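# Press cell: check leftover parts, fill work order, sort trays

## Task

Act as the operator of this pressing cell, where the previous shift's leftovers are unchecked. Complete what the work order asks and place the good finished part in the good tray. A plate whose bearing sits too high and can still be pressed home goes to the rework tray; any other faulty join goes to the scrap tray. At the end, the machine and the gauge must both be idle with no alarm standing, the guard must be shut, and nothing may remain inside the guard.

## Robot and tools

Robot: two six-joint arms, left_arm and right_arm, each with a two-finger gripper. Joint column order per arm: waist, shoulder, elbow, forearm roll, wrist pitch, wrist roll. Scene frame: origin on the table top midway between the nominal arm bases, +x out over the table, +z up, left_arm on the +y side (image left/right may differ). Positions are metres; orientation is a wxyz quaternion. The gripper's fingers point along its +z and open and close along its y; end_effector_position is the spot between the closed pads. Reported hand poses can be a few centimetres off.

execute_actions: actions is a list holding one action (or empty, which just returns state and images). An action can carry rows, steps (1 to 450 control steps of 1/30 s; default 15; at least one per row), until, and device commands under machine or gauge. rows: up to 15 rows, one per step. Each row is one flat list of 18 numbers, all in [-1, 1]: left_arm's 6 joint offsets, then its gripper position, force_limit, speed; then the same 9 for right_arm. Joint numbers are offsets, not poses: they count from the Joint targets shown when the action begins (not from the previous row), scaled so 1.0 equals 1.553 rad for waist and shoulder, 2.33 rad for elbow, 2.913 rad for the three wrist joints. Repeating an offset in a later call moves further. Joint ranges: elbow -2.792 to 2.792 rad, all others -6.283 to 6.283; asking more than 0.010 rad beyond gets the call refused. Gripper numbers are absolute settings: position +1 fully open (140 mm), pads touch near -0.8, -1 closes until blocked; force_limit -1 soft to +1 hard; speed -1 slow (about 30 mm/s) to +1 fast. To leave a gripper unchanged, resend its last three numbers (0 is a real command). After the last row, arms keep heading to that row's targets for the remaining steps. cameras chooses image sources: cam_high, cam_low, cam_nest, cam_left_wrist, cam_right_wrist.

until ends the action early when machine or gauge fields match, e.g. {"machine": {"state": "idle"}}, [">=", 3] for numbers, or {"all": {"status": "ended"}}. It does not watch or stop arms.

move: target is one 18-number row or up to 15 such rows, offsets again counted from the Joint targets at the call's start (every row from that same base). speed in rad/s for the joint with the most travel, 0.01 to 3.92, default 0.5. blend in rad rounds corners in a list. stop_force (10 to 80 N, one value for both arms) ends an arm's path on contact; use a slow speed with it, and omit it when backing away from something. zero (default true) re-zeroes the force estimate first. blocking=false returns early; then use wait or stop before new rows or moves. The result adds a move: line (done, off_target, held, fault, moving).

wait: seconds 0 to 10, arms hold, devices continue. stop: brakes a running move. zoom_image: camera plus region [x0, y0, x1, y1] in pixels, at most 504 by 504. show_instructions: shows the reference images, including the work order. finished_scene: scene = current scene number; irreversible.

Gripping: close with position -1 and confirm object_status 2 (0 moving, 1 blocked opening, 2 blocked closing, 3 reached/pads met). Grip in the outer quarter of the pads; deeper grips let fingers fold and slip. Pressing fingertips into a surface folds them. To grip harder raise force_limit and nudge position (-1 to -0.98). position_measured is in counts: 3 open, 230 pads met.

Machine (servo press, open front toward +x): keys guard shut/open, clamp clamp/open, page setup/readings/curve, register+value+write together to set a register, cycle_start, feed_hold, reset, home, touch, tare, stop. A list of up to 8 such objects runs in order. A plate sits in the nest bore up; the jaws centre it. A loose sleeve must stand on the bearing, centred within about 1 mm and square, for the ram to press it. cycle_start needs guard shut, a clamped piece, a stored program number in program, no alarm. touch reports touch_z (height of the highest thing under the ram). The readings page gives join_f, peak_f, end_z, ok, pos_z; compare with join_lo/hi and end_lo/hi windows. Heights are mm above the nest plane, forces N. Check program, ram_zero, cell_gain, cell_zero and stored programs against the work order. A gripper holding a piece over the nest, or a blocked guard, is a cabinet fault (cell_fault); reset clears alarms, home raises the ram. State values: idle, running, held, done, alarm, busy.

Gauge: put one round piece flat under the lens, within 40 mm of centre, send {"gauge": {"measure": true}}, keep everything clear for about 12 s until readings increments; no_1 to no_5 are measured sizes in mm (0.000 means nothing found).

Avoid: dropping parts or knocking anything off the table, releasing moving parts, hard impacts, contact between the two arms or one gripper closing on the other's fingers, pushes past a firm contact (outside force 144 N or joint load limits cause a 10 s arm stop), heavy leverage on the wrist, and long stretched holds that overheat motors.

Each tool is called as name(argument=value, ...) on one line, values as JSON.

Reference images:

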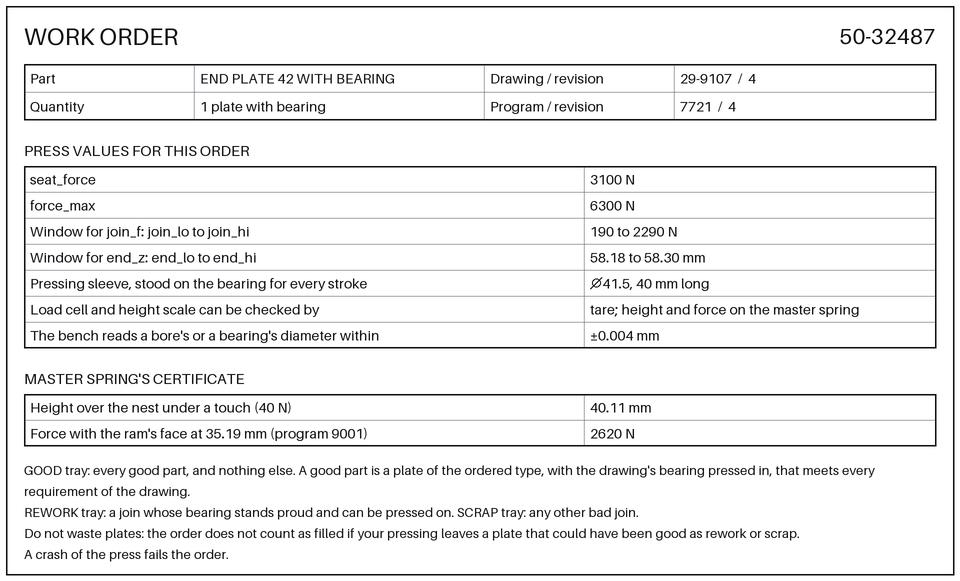

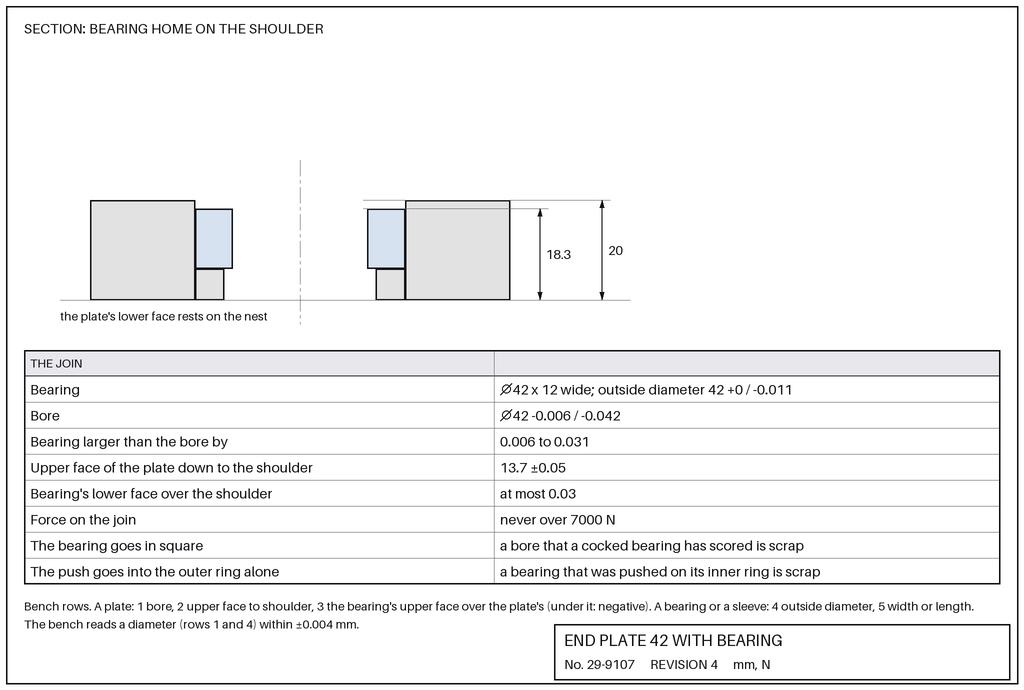

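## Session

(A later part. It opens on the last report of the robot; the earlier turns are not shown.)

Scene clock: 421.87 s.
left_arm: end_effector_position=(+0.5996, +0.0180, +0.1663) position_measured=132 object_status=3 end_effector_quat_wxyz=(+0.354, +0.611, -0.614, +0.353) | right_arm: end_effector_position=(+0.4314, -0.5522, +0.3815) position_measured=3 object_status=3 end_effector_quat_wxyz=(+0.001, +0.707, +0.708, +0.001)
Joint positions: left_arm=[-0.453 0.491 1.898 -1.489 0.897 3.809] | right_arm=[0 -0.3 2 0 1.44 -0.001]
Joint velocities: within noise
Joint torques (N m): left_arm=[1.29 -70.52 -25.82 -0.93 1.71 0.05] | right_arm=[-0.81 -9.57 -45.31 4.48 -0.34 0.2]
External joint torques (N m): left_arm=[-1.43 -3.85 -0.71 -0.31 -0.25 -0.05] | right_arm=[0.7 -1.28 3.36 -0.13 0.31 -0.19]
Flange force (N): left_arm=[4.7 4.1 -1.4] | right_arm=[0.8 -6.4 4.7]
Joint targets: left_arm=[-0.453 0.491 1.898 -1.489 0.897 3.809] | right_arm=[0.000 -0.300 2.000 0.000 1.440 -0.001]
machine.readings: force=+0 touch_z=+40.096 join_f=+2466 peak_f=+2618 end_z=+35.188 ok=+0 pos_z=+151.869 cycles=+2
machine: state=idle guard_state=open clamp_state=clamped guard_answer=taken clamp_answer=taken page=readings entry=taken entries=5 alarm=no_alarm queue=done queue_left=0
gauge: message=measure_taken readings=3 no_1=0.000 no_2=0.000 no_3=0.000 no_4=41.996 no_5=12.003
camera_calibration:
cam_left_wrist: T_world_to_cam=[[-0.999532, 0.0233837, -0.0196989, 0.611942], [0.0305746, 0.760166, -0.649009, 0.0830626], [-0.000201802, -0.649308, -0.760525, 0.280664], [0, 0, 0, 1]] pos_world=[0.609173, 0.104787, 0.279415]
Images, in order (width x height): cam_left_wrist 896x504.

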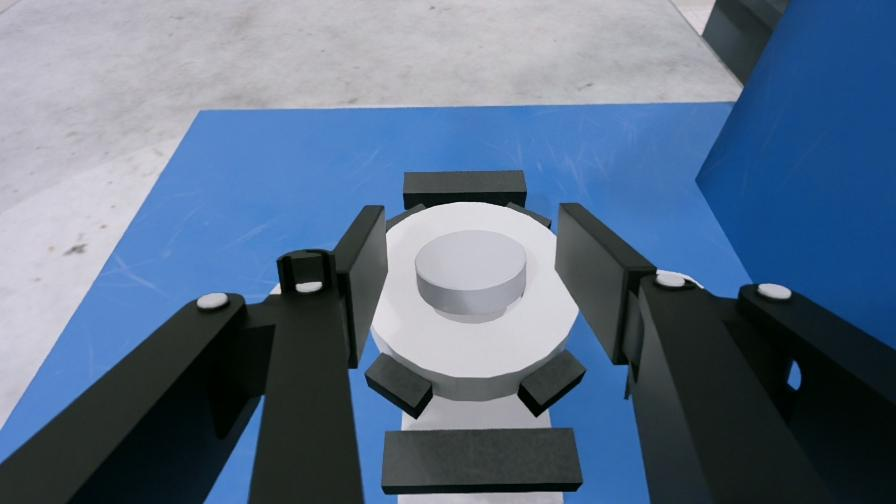

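move(target=[0,-0.0020,-0.00046,0.00114,0.00013,-0.00184,-0.03,-0.1,-1,0,0,0,0,0,0,1,1,1], speed=0.02, cameras=[])

execute_actions(actions=[{"rows":[[0,0,0,0,0,0,-1,-0.1,-1,0,0,0,0,0,0,1,1,1]],"steps":45}], cameras=["cam_left_wrist"])

zoom_image(camera="cam_left_wrist", region=[400, 200, 550, 360])

move(target=[[0,-0.0072,-0.00167,0.00411,0.00045,-0.0066,-1,-0.1,-1,0,0,0,0,0,0,1,1,1],[0.00629,0.00315,-0.01385,0.00977,0.00309,-0.01175,-1,-0.1,-1,0,0,0,0,0,0,1,1,1]], speed=[0.03,0.03], cameras=["cam_left_wrist"])

move(target=[0,0.0092,0.00213,-0.00526,-0.0006,0.00846,-1,-0.1,-1,0,0,0,0,0,0,1,1,1], speed=0.012, stop_force=14, cameras=["cam_left_wrist"])

zoom_image(camera="cam_left_wrist", region=[380, 200, 580, 400])

Scene clock: 433.13 s.
left_arm: end_effector_position=(+0.5996, +0.0180, +0.1689) position_measured=132 object_status=3 end_effector_quat_wxyz=(+0.354, +0.611, -0.614, +0.354) | right_arm: end_effector_position=(+0.4314, -0.5522, +0.3815) position_measured=3 object_status=3 end_effector_quat_wxyz=(+0.001, +0.707, +0.708, +0.001)
Joint positions: left_arm=[-0.453 0.488 1.897 -1.486 0.897 3.804] | right_arm=[0 -0.3 2 0 1.44 -0.001]
Joint velocities: within noise
Joint torques (N m): left_arm=[1.3 -70.21 -25.99 -0.88 1.71 0.06] | right_arm=[-1.66 -9.61 -45.54 4.51 -0.32 0.12]
External joint torques (N m): left_arm=[-1.43 -4.11 -0.65 -0.36 -0.25 -0.06] | right_arm=[1.53 -1.06 3.7 -0.18 0.3 -0.12]
Flange force (N): left_arm=[4.8 4.6 -1.6] | right_arm=[3.2 -6.4 5.3]
Joint targets: left_arm=[-0.453 0.488 1.897 -1.486 0.897 3.804] | right_arm=[0.000 -0.300 2.000 0.000 1.440 -0.001]
machine.readings: force=+0 touch_z=+40.096 join_f=+2466 peak_f=+2618 end_z=+35.188 ok=+0 pos_z=+151.869 cycles=+2
machine: state=idle guard_state=open clamp_state=clamped guard_answer=taken clamp_answer=taken page=readings entry=taken entries=5 alarm=no_alarm queue=done queue_left=0
gauge: message=measure_taken readings=3 no_1=0.000 no_2=0.000 no_3=0.000 no_4=41.996 no_5=12.003
move: done
No camera images: "cameras" was empty.

Scene clock: 434.83 s.
left_arm: end_effector_position=(+0.5996, +0.0180, +0.1689) position_measured=168 object_status=2 end_effector_quat_wxyz=(+0.354, +0.611, -0.614, +0.354) | right_arm: end_effector_position=(+0.4314, -0.5522, +0.3815) position_measured=3 object_status=3 end_effector_quat_wxyz=(+0.001, +0.707, +0.708, +0.001)
Joint positions: left_arm=[-0.453 0.488 1.897 -1.486 0.897 3.804] | right_arm=[0 -0.3 2 0 1.44 -0.001]
Joint velocities: within noise
Joint torques (N m): left_arm=[-7.03 -67.71 -18.29 1.38 5.16 -0.11] | right_arm=[-1.04 -9.57 -45.48 4.53 -0.38 0.14]
External joint torques (N m): left_arm=[6.92 -6.59 -8.24 -2.61 -3.7 0.11] | right_arm=[0.95 -1.41 3.42 -0.17 0.36 -0.14]
Flange force (N): left_arm=[6.1 -8.1 -4.4] | right_arm=[1.6 -6.7 4.6]
Joint targets: left_arm=[-0.453 0.488 1.897 -1.486 0.897 3.804] | right_arm=[0.000 -0.300 2.000 0.000 1.440 -0.001]
machine.readings: force=+0 touch_z=+40.096 join_f=+2466 peak_f=+2618 end_z=+35.188 ok=+0 pos_z=+151.869 cycles=+2
machine: state=idle guard_state=open clamp_state=clamped guard_answer=taken clamp_answer=taken page=readings entry=taken entries=5 alarm=no_alarm queue=done queue_left=0
gauge: message=measure_taken readings=3 no_1=0.000 no_2=0.000 no_3=0.000 no_4=41.996 no_5=12.003
camera_calibration:
cam_left_wrist: T_world_to_cam=[[-0.999529, 0.0234586, -0.019765, 0.612002], [0.0306744, 0.760121, -0.649057, 0.0847073], [-0.000202183, -0.649358, -0.760483, 0.282635], [0, 0, 0, 1]] pos_world=[0.609173, 0.104787, 0.282015]
Images, in order (width x height): cam_left_wrist 896x504.

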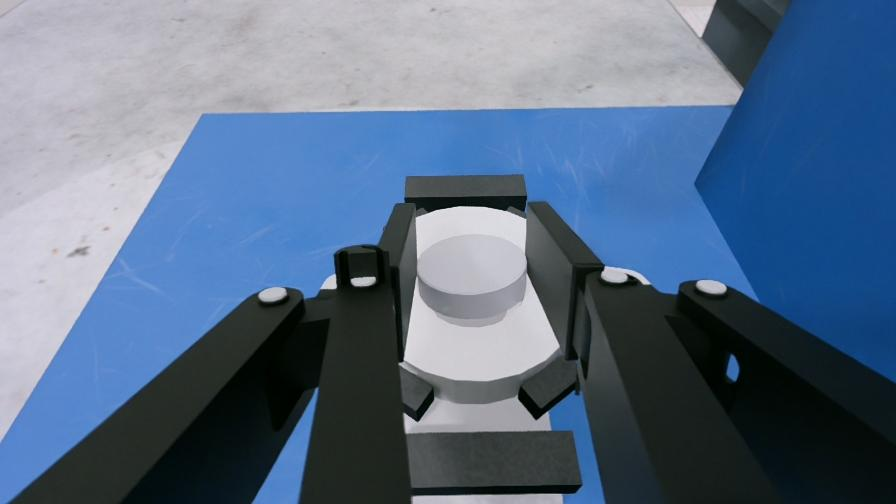

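Scaled by 3.150.

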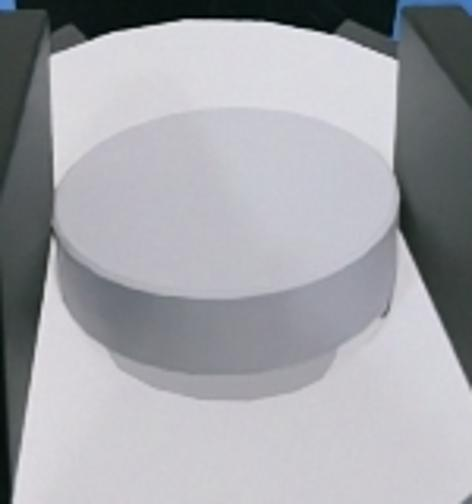

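Scene clock: 436.63 s.
left_arm: end_effector_position=(+0.6146, +0.0183, +0.1779) position_measured=168 object_status=2 end_effector_quat_wxyz=(+0.354, +0.611, -0.614, +0.353) | right_arm: end_effector_position=(+0.4314, -0.5522, +0.3815) position_measured=3 object_status=3 end_effector_quat_wxyz=(+0.001, +0.707, +0.708, +0.001)
Joint positions: left_arm=[-0.444 0.493 1.864 -1.457 0.906 3.77] | right_arm=[0 -0.3 2 0 1.44 -0.001]
Joint velocities: within noise
Joint torques (N m): left_arm=[1.27 -71.84 -27.44 -0.99 1.71 0.08] | right_arm=[-0.91 -9.84 -45.7 4.5 -0.32 0.12]
External joint torques (N m): left_arm=[-1.4 -3.76 0.04 -0.2 -0.31 -0.08] | right_arm=[0.79 -0.91 3.75 -0.15 0.29 -0.12]
Flange force (N): left_arm=[4.0 5.4 -1.7] | right_arm=[1.2 -6.2 5.4]
Joint targets: left_arm=[-0.444 0.493 1.864 -1.457 0.906 3.770] | right_arm=[0.000 -0.300 2.000 0.000 1.440 -0.001]
machine.readings: force=+0 touch_z=+40.096 join_f=+2466 peak_f=+2618 end_z=+35.188 ok=+0 pos_z=+151.869 cycles=+2
machine: state=idle guard_state=open clamp_state=clamped guard_answer=taken clamp_answer=taken page=readings entry=taken entries=5 alarm=no_alarm queue=done queue_left=0
gauge: message=measure_taken readings=3 no_1=0.000 no_2=0.000 no_3=0.000 no_4=41.996 no_5=12.003
move: done
camera_calibration:
cam_left_wrist: T_world_to_cam=[[-0.999533, 0.0233282, -0.0197627, 0.627085], [0.0305738, 0.760492, -0.648628, 0.0899034], [-0.000101885, -0.648929, -0.760849, 0.289686], [0, 0, 0, 1]] pos_world=[0.624073, 0.104986, 0.291114]
Images, in order (width x height): cam_left_wrist 896x504.

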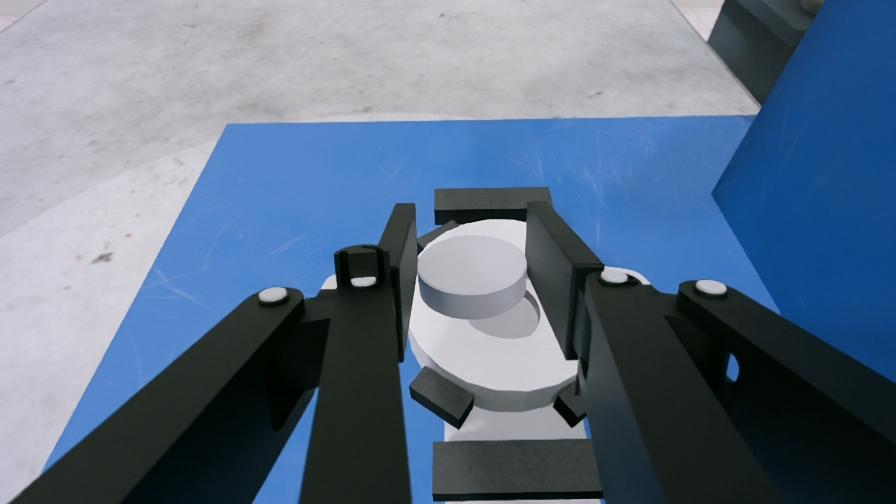

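Scene clock: 438.53 s.
left_arm: end_effector_position=(+0.6146, +0.0182, +0.1703) position_measured=168 object_status=2 end_effector_quat_wxyz=(+0.354, +0.611, -0.614, +0.353) | right_arm: end_effector_position=(+0.4314, -0.5522, +0.3815) position_measured=3 object_status=3 end_effector_quat_wxyz=(+0.001, +0.707, +0.708, +0.001)
Joint positions: left_arm=[-0.444 0.502 1.868 -1.467 0.905 3.786] | right_arm=[0 -0.3 2 0 1.44 -0.001]
Joint velocities: within noise
Joint torques (N m): left_arm=[0.44 -55.11 -22.73 0.43 -4.01 0.11] | right_arm=[-1.03 -9.39 -45.38 4.49 -0.36 0.15]
External joint torques (N m): left_arm=[-0.6 -20.66 -4.22 -1.64 5.44 -0.11] | right_arm=[0.91 -1.44 3.33 -0.14 0.34 -0.15]
Flange force (N): left_arm=[18.0 13.5 -20.6] | right_arm=[1.4 -6.7 4.5]
Joint targets: left_arm=[-0.444 0.502 1.868 -1.467 0.905 3.786] | right_arm=[0.000 -0.300 2.000 0.000 1.440 -0.001]
machine.readings: force=+0 touch_z=+40.096 join_f=+2466 peak_f=+2618 end_z=+35.188 ok=+0 pos_z=+151.869 cycles=+2
machine: state=idle guard_state=open clamp_state=clamped guard_answer=taken clamp_answer=taken page=readings entry=taken entries=5 alarm=no_alarm queue=done queue_left=0
gauge: message=measure_taken readings=3 no_1=0.000 no_2=0.000 no_3=0.000 no_4=41.996 no_5=12.003
move: contact (left_arm)
camera_calibration:
cam_left_wrist: T_world_to_cam=[[-0.999529, 0.0233995, -0.0198346, 0.627044], [0.0306747, 0.760306, -0.64884, 0.0849227], [-0.000102122, -0.649143, -0.760666, 0.283799], [0, 0, 0, 1]] pos_world=[0.624173, 0.104987, 0.283415]
Images, in order (width x height): cam_left_wrist 896x504.

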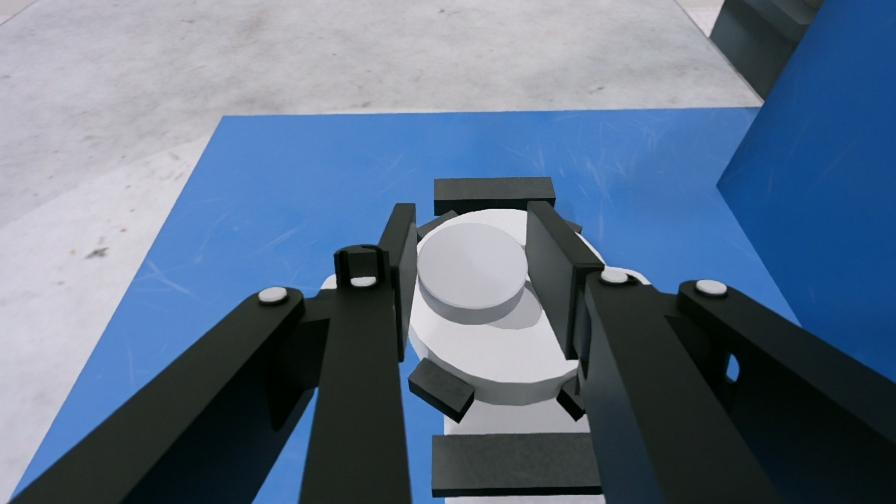

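Scaled by 2.520.

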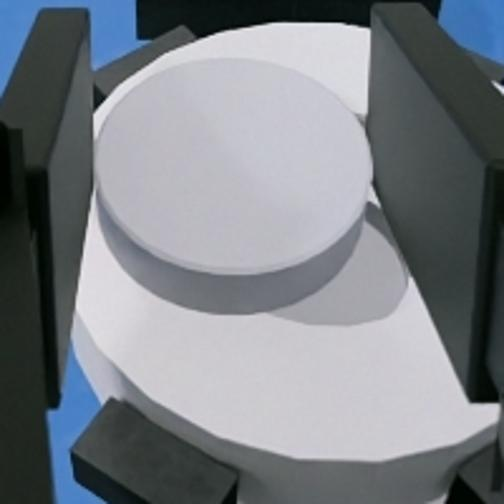

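execute_actions(actions=[{"rows":[[0,0,0,0,0,0,-0.03,-0.1,-1,0,0,0,0,0,0,1,1,1]],"steps":30}], cameras=[])

move(target=[0,0.0028,0.00065,-0.0016,-0.0002,0.00257,-0.03,-0.1,-1,0,0,0,0,0,0,1,1,1], speed=0.02, stop_force=10, cameras=[])

execute_actions(actions=[{"rows":[[0,0,0,0,0,0,-1,-0.1,-1,0,0,0,0,0,0,1,1,1]],"steps":45}], cameras=["cam_left_wrist"])

zoom_image(camera="cam_left_wrist", region=[400, 200, 550, 360])

Scene clock: 443.50 s.
left_arm: end_effector_position=(+0.6146, +0.0182, +0.1703) position_measured=132 object_status=3 end_effector_quat_wxyz=(+0.354, +0.611, -0.614, +0.353) | right_arm: end_effector_position=(+0.4314, -0.5522, +0.3815) position_measured=3 object_status=3 end_effector_quat_wxyz=(+0.001, +0.707, +0.708, +0.001)
Joint positions: left_arm=[-0.444 0.502 1.868 -1.467 0.905 3.786] | right_arm=[0 -0.3 2 0 1.44 -0.001]
Joint velocities: within noise
Joint torques (N m): left_arm=[1.24 -71.93 -26.51 -0.87 1.69 0.07] | right_arm=[-0.94 -9.31 -45.26 4.51 -0.3 0.11]
External joint torques (N m): left_arm=[-1.42 -3.62 -0.49 -0.34 -0.27 -0.08] | right_arm=[0.83 -1.53 3.15 -0.14 0.27 -0.11]
Flange force (N): left_arm=[4.3 4.3 -1.2] | right_arm=[1.3 -6.6 4.3]
Joint targets: left_arm=[-0.444 0.502 1.868 -1.467 0.905 3.786] | right_arm=[0.000 -0.300 2.000 0.000 1.440 -0.001]
machine.readings: force=+0 touch_z=+40.096 join_f=+2466 peak_f=+2618 end_z=+35.188 ok=+0 pos_z=+151.869 cycles=+2
machine: state=idle guard_state=open clamp_state=clamped guard_answer=taken clamp_answer=taken page=readings entry=taken entries=5 alarm=no_alarm queue=done queue_left=0
gauge: message=measure_taken readings=3 no_1=0.000 no_2=0.000 no_3=0.000 no_4=41.996 no_5=12.003
No camera images: "cameras" was empty.

Scene clock: 444.57 s.
left_arm: end_effector_position=(+0.6146, +0.0182, +0.1667) position_measured=132 object_status=3 end_effector_quat_wxyz=(+0.354, +0.611, -0.614, +0.353) | right_arm: end_effector_position=(+0.4314, -0.5522, +0.3815) position_measured=3 object_status=3 end_effector_quat_wxyz=(+0.001, +0.707, +0.708, +0.001)
Joint positions: left_arm=[-0.444 0.507 1.869 -1.472 0.904 3.793] | right_arm=[0 -0.3 2 0 1.44 -0.001]
Joint velocities: within noise
Joint torques (N m): left_arm=[1.35 -72.48 -26.27 -0.94 1.72 0.04] | right_arm=[-0.95 -9.19 -45.64 4.44 -0.37 0.12]
External joint torques (N m): left_arm=[-1.47 -3.98 -0.64 -0.28 -0.28 -0.04] | right_arm=[0.91 -2.15 3.42 -0.07 0.35 -0.12]
Flange force (N): left_arm=[4.7 4.4 -1.5] | right_arm=[1.4 -8.0 4.5]
Joint targets: left_arm=[-0.444 0.507 1.869 -1.472 0.904 3.793] | right_arm=[0.000 -0.300 2.000 0.000 1.440 -0.001]
machine.readings: force=+0 touch_z=+40.096 join_f=+2466 peak_f=+2618 end_z=+35.188 ok=+0 pos_z=+151.869 cycles=+2
machine: state=idle guard_state=open clamp_state=clamped guard_answer=taken clamp_answer=taken page=readings entry=taken entries=5 alarm=no_alarm queue=done queue_left=0
gauge: message=measure_taken readings=3 no_1=0.000 no_2=0.000 no_3=0.000 no_4=41.996 no_5=12.003
move: done
No camera images: "cameras" was empty.

Scene clock: 446.27 s.
left_arm: end_effector_position=(+0.6146, +0.0182, +0.1668) position_measured=168 object_status=2 end_effector_quat_wxyz=(+0.354, +0.611, -0.614, +0.354) | right_arm: end_effector_position=(+0.4314, -0.5522, +0.3815) position_measured=3 object_status=3 end_effector_quat_wxyz=(+0.001, +0.707, +0.708, +0.001)
Joint positions: left_arm=[-0.444 0.507 1.869 -1.472 0.904 3.793] | right_arm=[0 -0.3 2 0 1.44 -0.001]
Joint velocities: within noise
Joint torques (N m): left_arm=[0.93 -70.27 -26.13 -0.86 1.15 0.09] | right_arm=[-1.14 -9.09 -45.53 4.45 -0.26 0.13]
External joint torques (N m): left_arm=[-1.08 -5.87 -0.76 -0.36 0.29 -0.09] | right_arm=[1.04 -1.78 3.59 -0.1 0.24 -0.13]
Flange force (N): left_arm=[6.0 5.7 -4.1] | right_arm=[1.8 -7.5 5.1]
Joint targets: left_arm=[-0.444 0.507 1.869 -1.472 0.904 3.793] | right_arm=[0.000 -0.300 2.000 0.000 1.440 -0.001]
machine.readings: force=+0 touch_z=+40.096 join_f=+2466 peak_f=+2618 end_z=+35.188 ok=+0 pos_z=+151.869 cycles=+2
machine: state=idle guard_state=open clamp_state=clamped guard_answer=taken clamp_answer=taken page=readings entry=taken entries=5 alarm=no_alarm queue=done queue_left=0
gauge: message=measure_taken readings=3 no_1=0.000 no_2=0.000 no_3=0.000 no_4=41.996 no_5=12.003
camera_calibration:
cam_left_wrist: T_world_to_cam=[[-0.999529, 0.0233964, -0.0198377, 0.626976], [0.0306744, 0.760215, -0.648947, 0.0826917], [-0.000102151, -0.64925, -0.760575, 0.281123], [0, 0, 0, 1]] pos_world=[0.624173, 0.104987, 0.279915]
Images, in order (width x height): cam_left_wrist 896x504.

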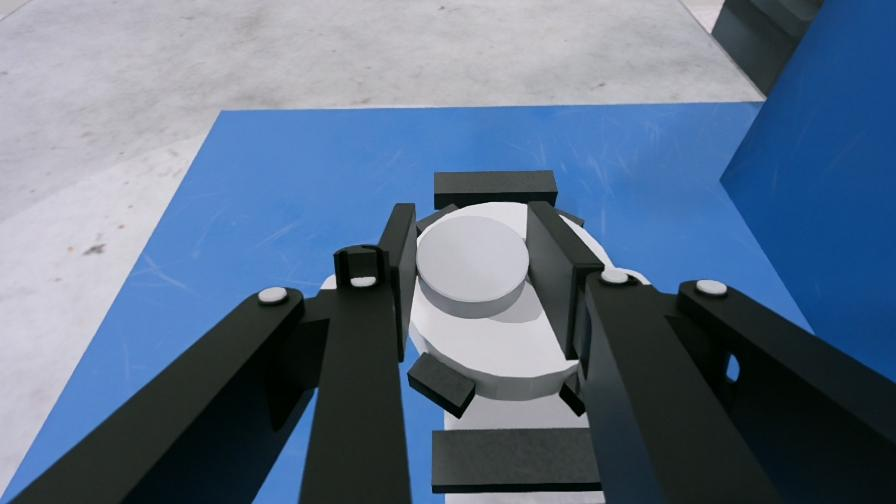

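Scaled by 3.150.

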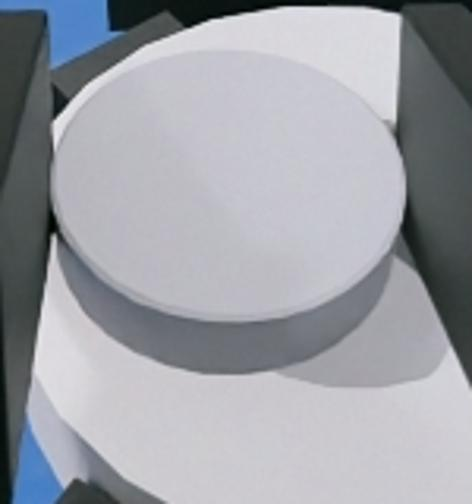

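move(target=[[0,-0.00064,-0.00015,0.00037,0.00004,-0.00059,-1,-0.1,-1,0,0,0,0,0,0,1,1,1],[-0.00454,-0.01118,0.01225,-0.00471,-0.00197,0.00472,-1,-0.1,-1,0,0,0,0,0,0,1,1,1]], speed=[0.01,0.03], cameras=["cam_left_wrist","cam_nest"])

zoom_image(camera="cam_left_wrist", region=[400, 200, 550, 360])

zoom_image(camera="cam_left_wrist", region=[430, 350, 510, 410])

zoom_image(camera="cam_left_wrist", region=[430, 190, 510, 250])

zoom_image(camera="cam_nest", region=[300, 180, 480, 340])

Scene clock: 449.17 s.
left_arm: end_effector_position=(+0.6002, +0.0198, +0.1676) position_measured=168 object_status=2 end_effector_quat_wxyz=(+0.354, +0.611, -0.614, +0.354) | right_arm: end_effector_position=(+0.4314, -0.5522, +0.3815) position_measured=3 object_status=3 end_effector_quat_wxyz=(+0.001, +0.707, +0.708, +0.001)
Joint positions: left_arm=[-0.451 0.489 1.898 -1.486 0.899 3.807] | right_arm=[0 -0.3 2 0 1.44 -0.001]
Joint velocities: within noise
Joint torques (N m): left_arm=[1.21 -70.92 -26.42 -1.02 1.88 0.09] | right_arm=[-0.69 -9.01 -45.55 4.49 -0.34 0.17]
External joint torques (N m): left_arm=[-1.34 -3.38 -0.1 -0.22 -0.41 -0.09] | right_arm=[0.61 -1.9 3.56 -0.14 0.32 -0.17]
Flange force (N): left_arm=[4.0 4.7 -1.3] | right_arm=[0.5 -7.7 4.8]
Joint targets: left_arm=[-0.451 0.489 1.898 -1.486 0.899 3.807] | right_arm=[0.000 -0.300 2.000 0.000 1.440 -0.001]
machine.readings: force=+0 touch_z=+40.096 join_f=+2466 peak_f=+2618 end_z=+35.188 ok=+0 pos_z=+151.869 cycles=+2
machine: state=idle guard_state=open clamp_state=clamped guard_answer=taken clamp_answer=taken page=readings entry=taken entries=5 alarm=no_alarm queue=done queue_left=0
gauge: message=measure_taken readings=3 no_1=0.000 no_2=0.000 no_3=0.000 no_4=41.996 no_5=12.003
move: done
camera_calibration:
cam_left_wrist: T_world_to_cam=[[-0.999529, 0.0233938, -0.0198411, 0.612462], [0.0306746, 0.760123, -0.649054, 0.082479], [-0.000102181, -0.649358, -0.760483, 0.282755], [0, 0, 0, 1]] pos_world=[0.609673, 0.106587, 0.280716]
Images, in order (width x height): cam_nest 896x504, cam_left_wrist 896x504.

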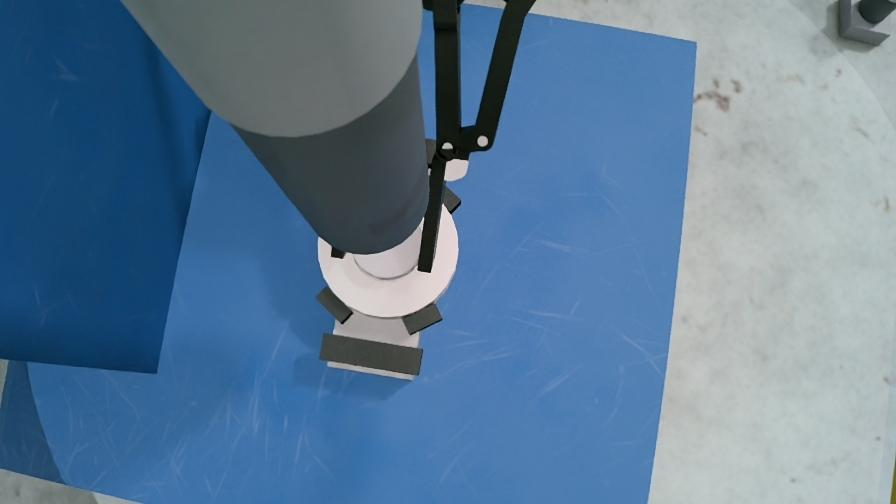

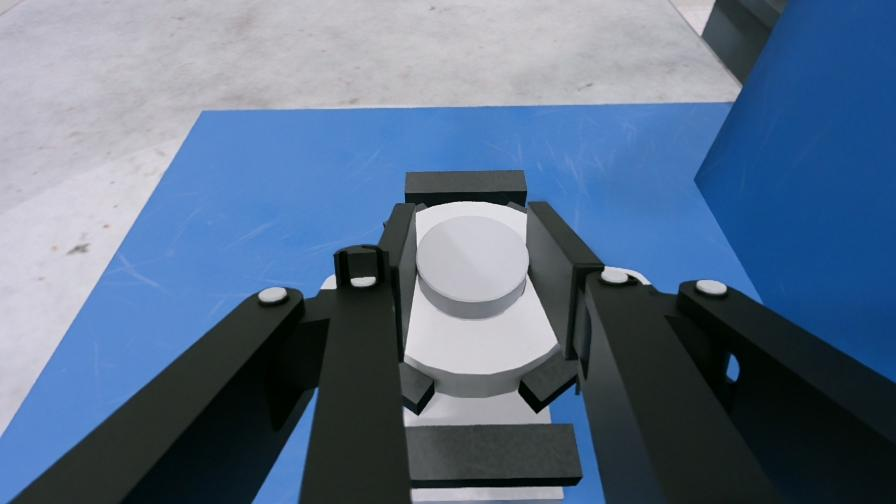

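Scaled by 3.150.

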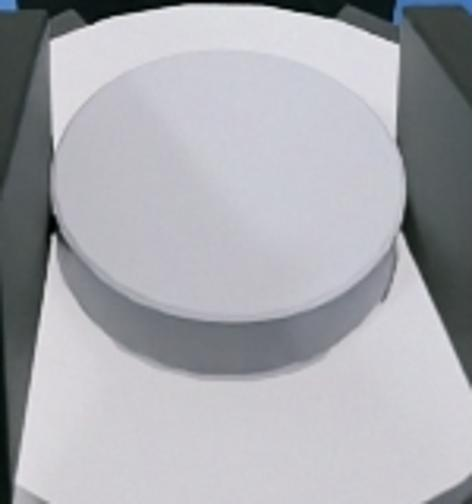

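Scaled by 6.300.

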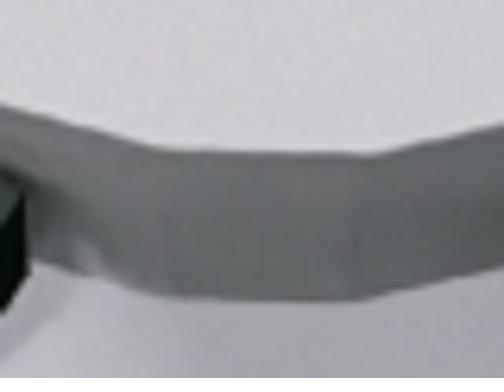

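Scaled by 6.300.

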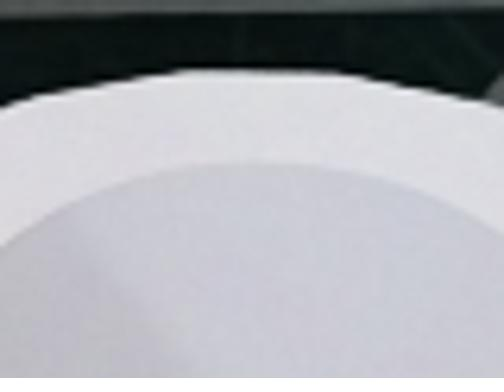

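Scaled by 2.800.

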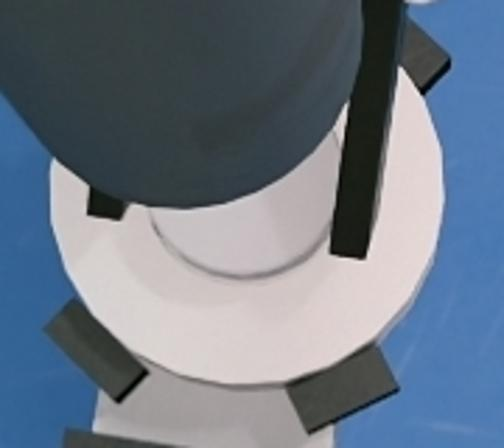

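zoom_image(camera="cam_nest", region=[345, 240, 425, 290])

zoom_image(camera="cam_left_wrist", region=[410, 260, 540, 330])

Scaled by 6.300.

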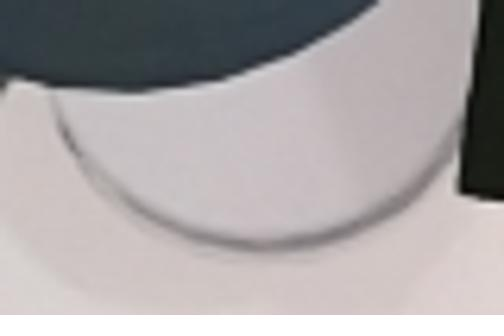

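Scaled by 3.877.

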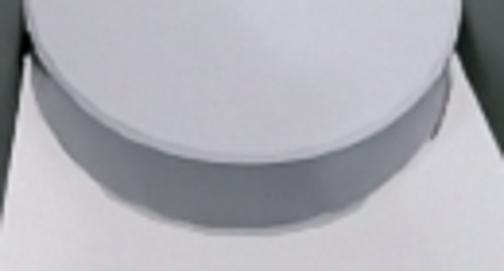

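move(target=[[-0.00006,-0.0001,0.00012,-0.00006,-0.00003,0.00005,-1,-0.1,-1,0,0,0,0,0,0,1,1,1],[-0.00006,0.0007,0.0003,-0.00052,-0.00008,0.00079,-1,-0.1,-1,0,0,0,0,0,0,1,1,1]], speed=0.01, stop_force=10, cameras=["cam_left_wrist"])

zoom_image(camera="cam_left_wrist", region=[400, 200, 550, 360])

Scene clock: 452.53 s.
left_arm: end_effector_position=(+0.6000, +0.0198, +0.1666) position_measured=168 object_status=2 end_effector_quat_wxyz=(+0.354, +0.611, -0.614, +0.354) | right_arm: end_effector_position=(+0.4314, -0.5522, +0.3815) position_measured=3 object_status=3 end_effector_quat_wxyz=(+0.001, +0.707, +0.708, +0.001)
Joint positions: left_arm=[-0.451 0.49 1.898 -1.487 0.898 3.809] | right_arm=[0 -0.3 2 0 1.44 -0.001]
Joint velocities: within noise
Joint torques (N m): left_arm=[1.36 -70.08 -25.74 -0.86 1.67 0.1] | right_arm=[-0.83 -9.22 -45.42 4.45 -0.33 0.11]
External joint torques (N m): left_arm=[-1.5 -4.09 -0.55 -0.37 -0.2 -0.1] | right_arm=[0.73 -1.68 3.36 -0.09 0.31 -0.11]
Flange force (N): left_arm=[4.9 4.7 -1.6] | right_arm=[1.0 -7.1 4.6]
Joint targets: left_arm=[-0.451 0.490 1.898 -1.487 0.898 3.809] | right_arm=[0.000 -0.300 2.000 0.000 1.440 -0.001]
machine.readings: force=+0 touch_z=+40.096 join_f=+2466 peak_f=+2618 end_z=+35.188 ok=+0 pos_z=+151.869 cycles=+2
machine: state=idle guard_state=open clamp_state=clamped guard_answer=taken clamp_answer=taken page=readings entry=taken entries=5 alarm=no_alarm queue=done queue_left=0
gauge: message=measure_taken readings=3 no_1=0.000 no_2=0.000 no_3=0.000 no_4=41.996 no_5=12.003
move: done
camera_calibration:
cam_left_wrist: T_world_to_cam=[[-0.999529, 0.0233938, -0.0198411, 0.612342], [0.0306746, 0.760123, -0.649054, 0.081833], [-0.000102181, -0.649358, -0.760483, 0.281994], [0, 0, 0, 1]] pos_world=[0.609573, 0.106587, 0.279716]
Images, in order (width x height): cam_left_wrist 896x504.

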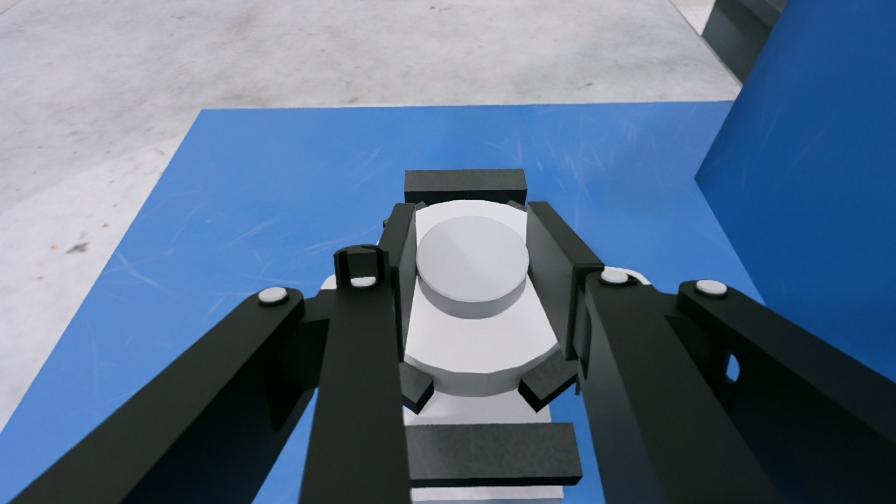

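Scaled by 3.150.

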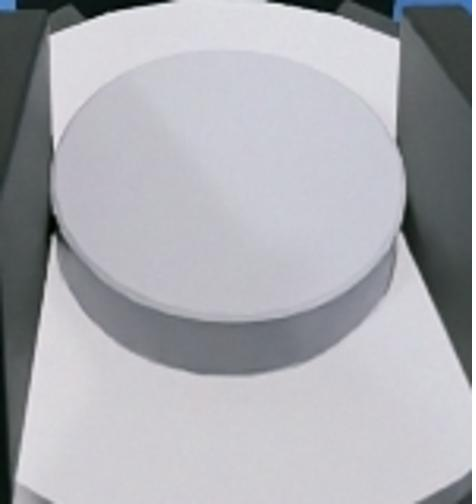

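execute_actions(actions=[{"rows":[[0,0,0,0,0,0,-0.03,-0.1,-1,0,0,0,0,0,0,1,1,1]],"steps":30}], cameras=["cam_left_wrist"])

zoom_image(camera="cam_left_wrist", region=[400, 200, 550, 360])

Scene clock: 454.37 s.
left_arm: end_effector_position=(+0.6000, +0.0198, +0.1666) position_measured=132 object_status=3 end_effector_quat_wxyz=(+0.354, +0.611, -0.614, +0.354) | right_arm: end_effector_position=(+0.4314, -0.5522, +0.3815) position_measured=3 object_status=3 end_effector_quat_wxyz=(+0.001, +0.707, +0.708, +0.001)
Joint positions: left_arm=[-0.451 0.49 1.898 -1.487 0.898 3.809] | right_arm=[0 -0.3 2 0 1.44 -0.001]
Joint velocities: within noise
Joint torques (N m): left_arm=[1.21 -70.24 -25.88 -0.95 1.7 0.03] | right_arm=[-0.83 -9.3 -45.59 4.45 -0.38 0.13]
External joint torques (N m): left_arm=[-1.34 -4.12 -0.49 -0.28 -0.23 -0.04] | right_arm=[0.73 -1.48 3.75 -0.11 0.37 -0.13]
Flange force (N): left_arm=[4.7 4.7 -1.9] | right_arm=[0.9 -7.2 5.2]
Joint targets: left_arm=[-0.451 0.490 1.898 -1.487 0.898 3.809] | right_arm=[0.000 -0.300 2.000 0.000 1.440 -0.001]
machine.readings: force=+0 touch_z=+40.096 join_f=+2466 peak_f=+2618 end_z=+35.188 ok=+0 pos_z=+151.869 cycles=+2
machine: state=idle guard_state=open clamp_state=clamped guard_answer=taken clamp_answer=taken page=readings entry=taken entries=5 alarm=no_alarm queue=done queue_left=0
gauge: message=measure_taken readings=3 no_1=0.000 no_2=0.000 no_3=0.000 no_4=41.996 no_5=12.003
camera_calibration:
cam_left_wrist: T_world_to_cam=[[-0.999529, 0.0233938, -0.0198411, 0.612342], [0.0306746, 0.760123, -0.649054, 0.081833], [-0.000102181, -0.649358, -0.760483, 0.281994], [0, 0, 0, 1]] pos_world=[0.609573, 0.106587, 0.279716]
Images, in order (width x height): cam_left_wrist 896x504.

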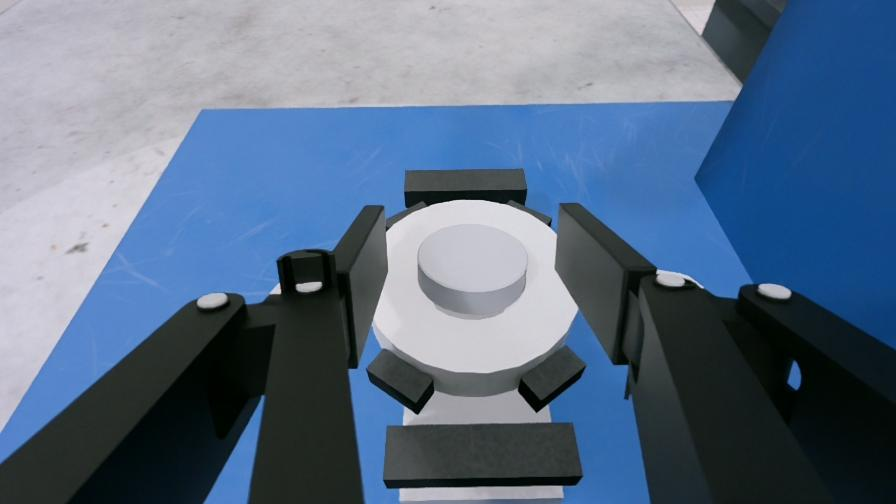

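Scaled by 3.150.

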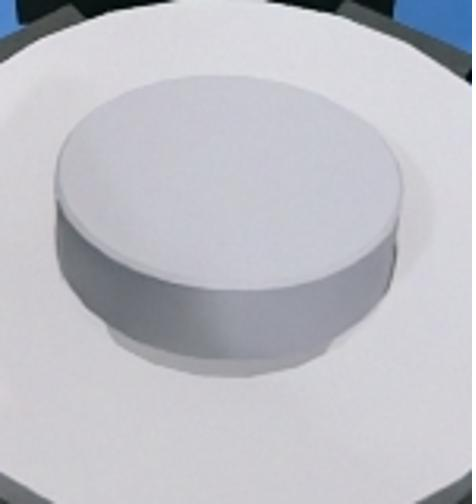

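move(target=[0,-0.0020,-0.00046,0.00114,0.00013,-0.00184,-0.03,-0.1,-1,0,0,0,0,0,0,1,1,1], speed=0.02, cameras=[])

execute_actions(actions=[{"rows":[[0,0,0,0,0,0,-1,-0.1,-1,0,0,0,0,0,0,1,1,1]],"steps":45}], cameras=["cam_left_wrist"])

zoom_image(camera="cam_left_wrist", region=[400, 200, 550, 360])

move(target=[[0,-0.0072,-0.00167,0.00411,0.00045,-0.0066,-1,-0.1,-1,0,0,0,0,0,0,1,1,1],[0.00629,0.00315,-0.01385,0.00977,0.00309,-0.01175,-1,-0.1,-1,0,0,0,0,0,0,1,1,1]], speed=[0.03,0.03], cameras=[])

move(target=[0,0.0092,0.00213,-0.00526,-0.0006,0.00846,-1,-0.1,-1,0,0,0,0,0,0,1,1,1], speed=0.012, stop_force=14, cameras=["cam_left_wrist"])

zoom_image(camera="cam_left_wrist", region=[380, 200, 580, 400])

Scene clock: 462.23 s.
left_arm: end_effector_position=(+0.6000, +0.0198, +0.1692) position_measured=132 object_status=3 end_effector_quat_wxyz=(+0.354, +0.611, -0.614, +0.354) | right_arm: end_effector_position=(+0.4314, -0.5522, +0.3815) position_measured=3 object_status=3 end_effector_quat_wxyz=(+0.001, +0.707, +0.708, +0.001)
Joint positions: left_arm=[-0.451 0.487 1.897 -1.484 0.899 3.804] | right_arm=[0 -0.3 2 0 1.44 -0.001]
Joint velocities: within noise
Joint torques (N m): left_arm=[1.56 -70.27 -26.03 -0.91 1.74 0.05] | right_arm=[-1.39 -9.5 -45.28 4.51 -0.33 0.11]
External joint torques (N m): left_arm=[-1.67 -4.17 -0.64 -0.32 -0.28 -0.05] | right_arm=[1.26 -1.29 3.18 -0.15 0.3 -0.1]
Flange force (N): left_arm=[5.1 4.8 -1.4] | right_arm=[2.5 -6.2 4.4]
Joint targets: left_arm=[-0.451 0.487 1.897 -1.484 0.899 3.804] | right_arm=[0.000 -0.300 2.000 0.000 1.440 -0.001]
machine.readings: force=+0 touch_z=+40.096 join_f=+2466 peak_f=+2618 end_z=+35.188 ok=+0 pos_z=+151.869 cycles=+2
machine: state=idle guard_state=open clamp_state=clamped guard_answer=taken clamp_answer=taken page=readings entry=taken entries=5 alarm=no_alarm queue=done queue_left=0
gauge: message=measure_taken readings=3 no_1=0.000 no_2=0.000 no_3=0.000 no_4=41.996 no_5=12.003
move: done
No camera images: "cameras" was empty.

Scene clock: 463.93 s.
left_arm: end_effector_position=(+0.6000, +0.0198, +0.1692) position_measured=168 object_status=2 end_effector_quat_wxyz=(+0.354, +0.611, -0.614, +0.354) | right_arm: end_effector_position=(+0.4314, -0.5522, +0.3815) position_measured=3 object_status=3 end_effector_quat_wxyz=(+0.001, +0.707, +0.708, +0.001)
Joint positions: left_arm=[-0.451 0.487 1.897 -1.484 0.899 3.804] | right_arm=[0 -0.3 2 0 1.44 -0.001]
Joint velocities: within noise
Joint torques (N m): left_arm=[-0.94 -66.78 -29.06 -2.1 -0.05 0.1] | right_arm=[-0.55 -9.63 -45.5 4.52 -0.35 0.11]
External joint torques (N m): left_arm=[0.8 -7.29 2.59 0.88 1.52 -0.1] | right_arm=[0.46 -1.38 3.49 -0.16 0.33 -0.11]
Flange force (N): left_arm=[4.1 10.4 -11.9] | right_arm=[0.3 -6.7 4.8]
Joint targets: left_arm=[-0.451 0.487 1.897 -1.484 0.899 3.804] | right_arm=[0.000 -0.300 2.000 0.000 1.440 -0.001]
machine.readings: force=+0 touch_z=+40.096 join_f=+2466 peak_f=+2618 end_z=+35.188 ok=+0 pos_z=+151.869 cycles=+2
machine: state=idle guard_state=open clamp_state=clamped guard_answer=taken clamp_answer=taken page=readings entry=taken entries=5 alarm=no_alarm queue=done queue_left=0
gauge: message=measure_taken readings=3 no_1=0.000 no_2=0.000 no_3=0.000 no_4=41.996 no_5=12.003
camera_calibration:
cam_left_wrist: T_world_to_cam=[[-0.999526, 0.0234699, -0.0199059, 0.612402], [0.0307745, 0.760121, -0.649053, 0.0834594], [-0.000102357, -0.649358, -0.760483, 0.283972], [0, 0, 0, 1]] pos_world=[0.609572, 0.106587, 0.282316]
Images, in order (width x height): cam_left_wrist 896x504.

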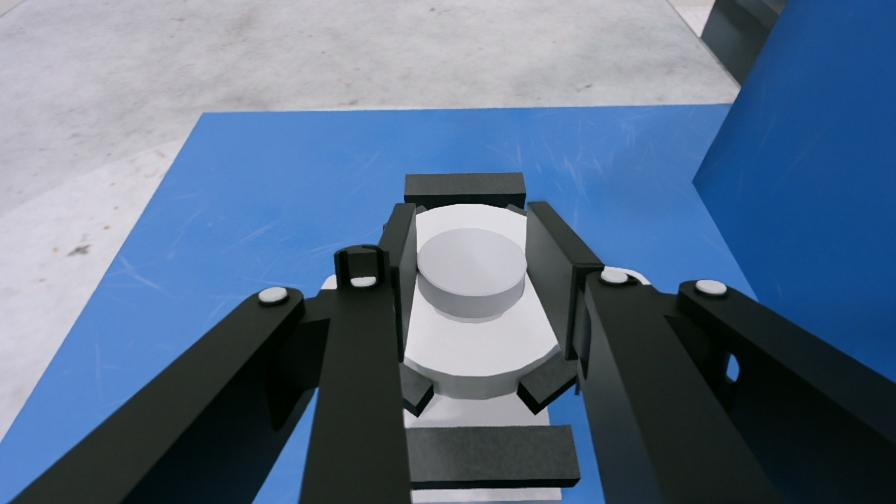

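Scaled by 3.150.

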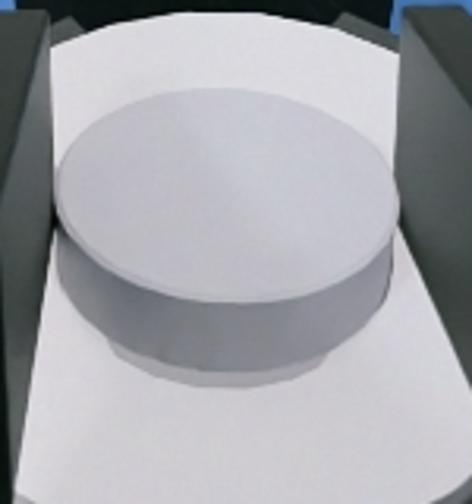

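Scene clock: 465.73 s.
left_arm: end_effector_position=(+0.6150, +0.0201, +0.1782) position_measured=168 object_status=2 end_effector_quat_wxyz=(+0.354, +0.611, -0.614, +0.353) | right_arm: end_effector_position=(+0.4314, -0.5522, +0.3815) position_measured=3 object_status=3 end_effector_quat_wxyz=(+0.001, +0.707, +0.708, +0.001)
Joint positions: left_arm=[-0.441 0.492 1.865 -1.456 0.908 3.77] | right_arm=[0 -0.3 2 0 1.44 -0.001]
Joint velocities: within noise
Joint torques (N m): left_arm=[1.42 -72.1 -27.11 -0.96 1.76 0.09] | right_arm=[-0.91 -9.75 -45.72 4.51 -0.29 0.14]
External joint torques (N m): left_arm=[-1.54 -3.44 -0.22 -0.23 -0.36 -0.09] | right_arm=[0.79 -0.98 3.81 -0.17 0.26 -0.14]
Flange force (N): left_arm=[4.1 4.7 -1.0] | right_arm=[1.2 -6.4 5.6]
Joint targets: left_arm=[-0.441 0.492 1.865 -1.456 0.908 3.770] | right_arm=[0.000 -0.300 2.000 0.000 1.440 -0.001]
machine.readings: force=+0 touch_z=+40.096 join_f=+2466 peak_f=+2618 end_z=+35.188 ok=+0 pos_z=+151.869 cycles=+2
machine: state=idle guard_state=open clamp_state=clamped guard_answer=taken clamp_answer=taken page=readings entry=taken entries=5 alarm=no_alarm queue=done queue_left=0
gauge: message=measure_taken readings=3 no_1=0.000 no_2=0.000 no_3=0.000 no_4=41.996 no_5=12.003
move: done
No camera images: "cameras" was empty.

Scene clock: 467.57 s.
left_arm: end_effector_position=(+0.6151, +0.0200, +0.1711) position_measured=168 object_status=2 end_effector_quat_wxyz=(+0.354, +0.611, -0.614, +0.354) | right_arm: end_effector_position=(+0.4314, -0.5522, +0.3815) position_measured=3 object_status=3 end_effector_quat_wxyz=(+0.001, +0.707, +0.708, +0.001)
Joint positions: left_arm=[-0.441 0.501 1.868 -1.465 0.907 3.785] | right_arm=[0 -0.3 2 0 1.44 -0.001]
Joint velocities: within noise
Joint torques (N m): left_arm=[-4.92 -58.58 -22.28 0.54 -0.97 0.17] | right_arm=[-0.72 -9.78 -45.49 4.53 -0.31 0.09]
External joint torques (N m): left_arm=[4.79 -17.32 -4.81 -1.75 2.4 -0.17] | right_arm=[0.61 -1.08 3.46 -0.17 0.29 -0.09]
Flange force (N): left_arm=[13.1 7.1 -20.5] | right_arm=[0.8 -6.2 4.9]
Joint targets: left_arm=[-0.441 0.501 1.868 -1.465 0.907 3.785] | right_arm=[0.000 -0.300 2.000 0.000 1.440 -0.001]
machine.readings: force=+0 touch_z=+40.096 join_f=+2466 peak_f=+2618 end_z=+35.188 ok=+0 pos_z=+151.869 cycles=+2
machine: state=idle guard_state=open clamp_state=clamped guard_answer=taken clamp_answer=taken page=readings entry=taken entries=5 alarm=no_alarm queue=done queue_left=0
gauge: message=measure_taken readings=3 no_1=0.000 no_2=0.000 no_3=0.000 no_4=41.996 no_5=12.003
move: contact (left_arm)
camera_calibration:
cam_left_wrist: T_world_to_cam=[[-0.999529, 0.0232669, -0.01999, 0.627476], [0.0306747, 0.760219, -0.648943, 0.0840995], [0.0000978511, -0.64925, -0.760575, 0.285437], [0, 0, 0, 1]] pos_world=[0.624573, 0.106787, 0.284215]
Images, in order (width x height): cam_left_wrist 896x504.

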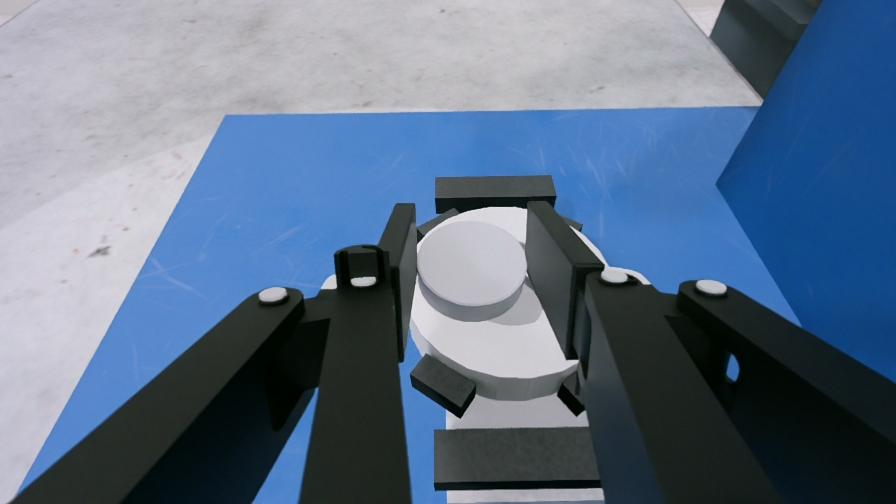

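Scaled by 2.520.

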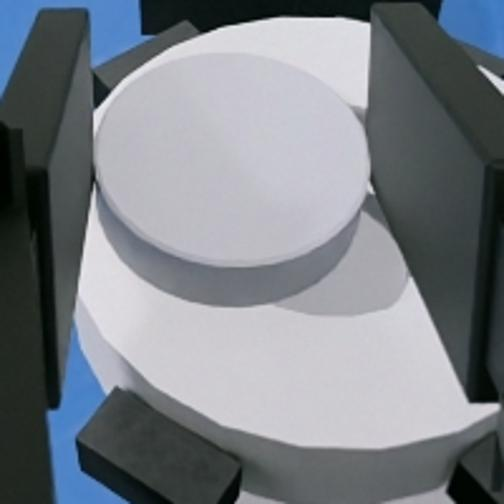

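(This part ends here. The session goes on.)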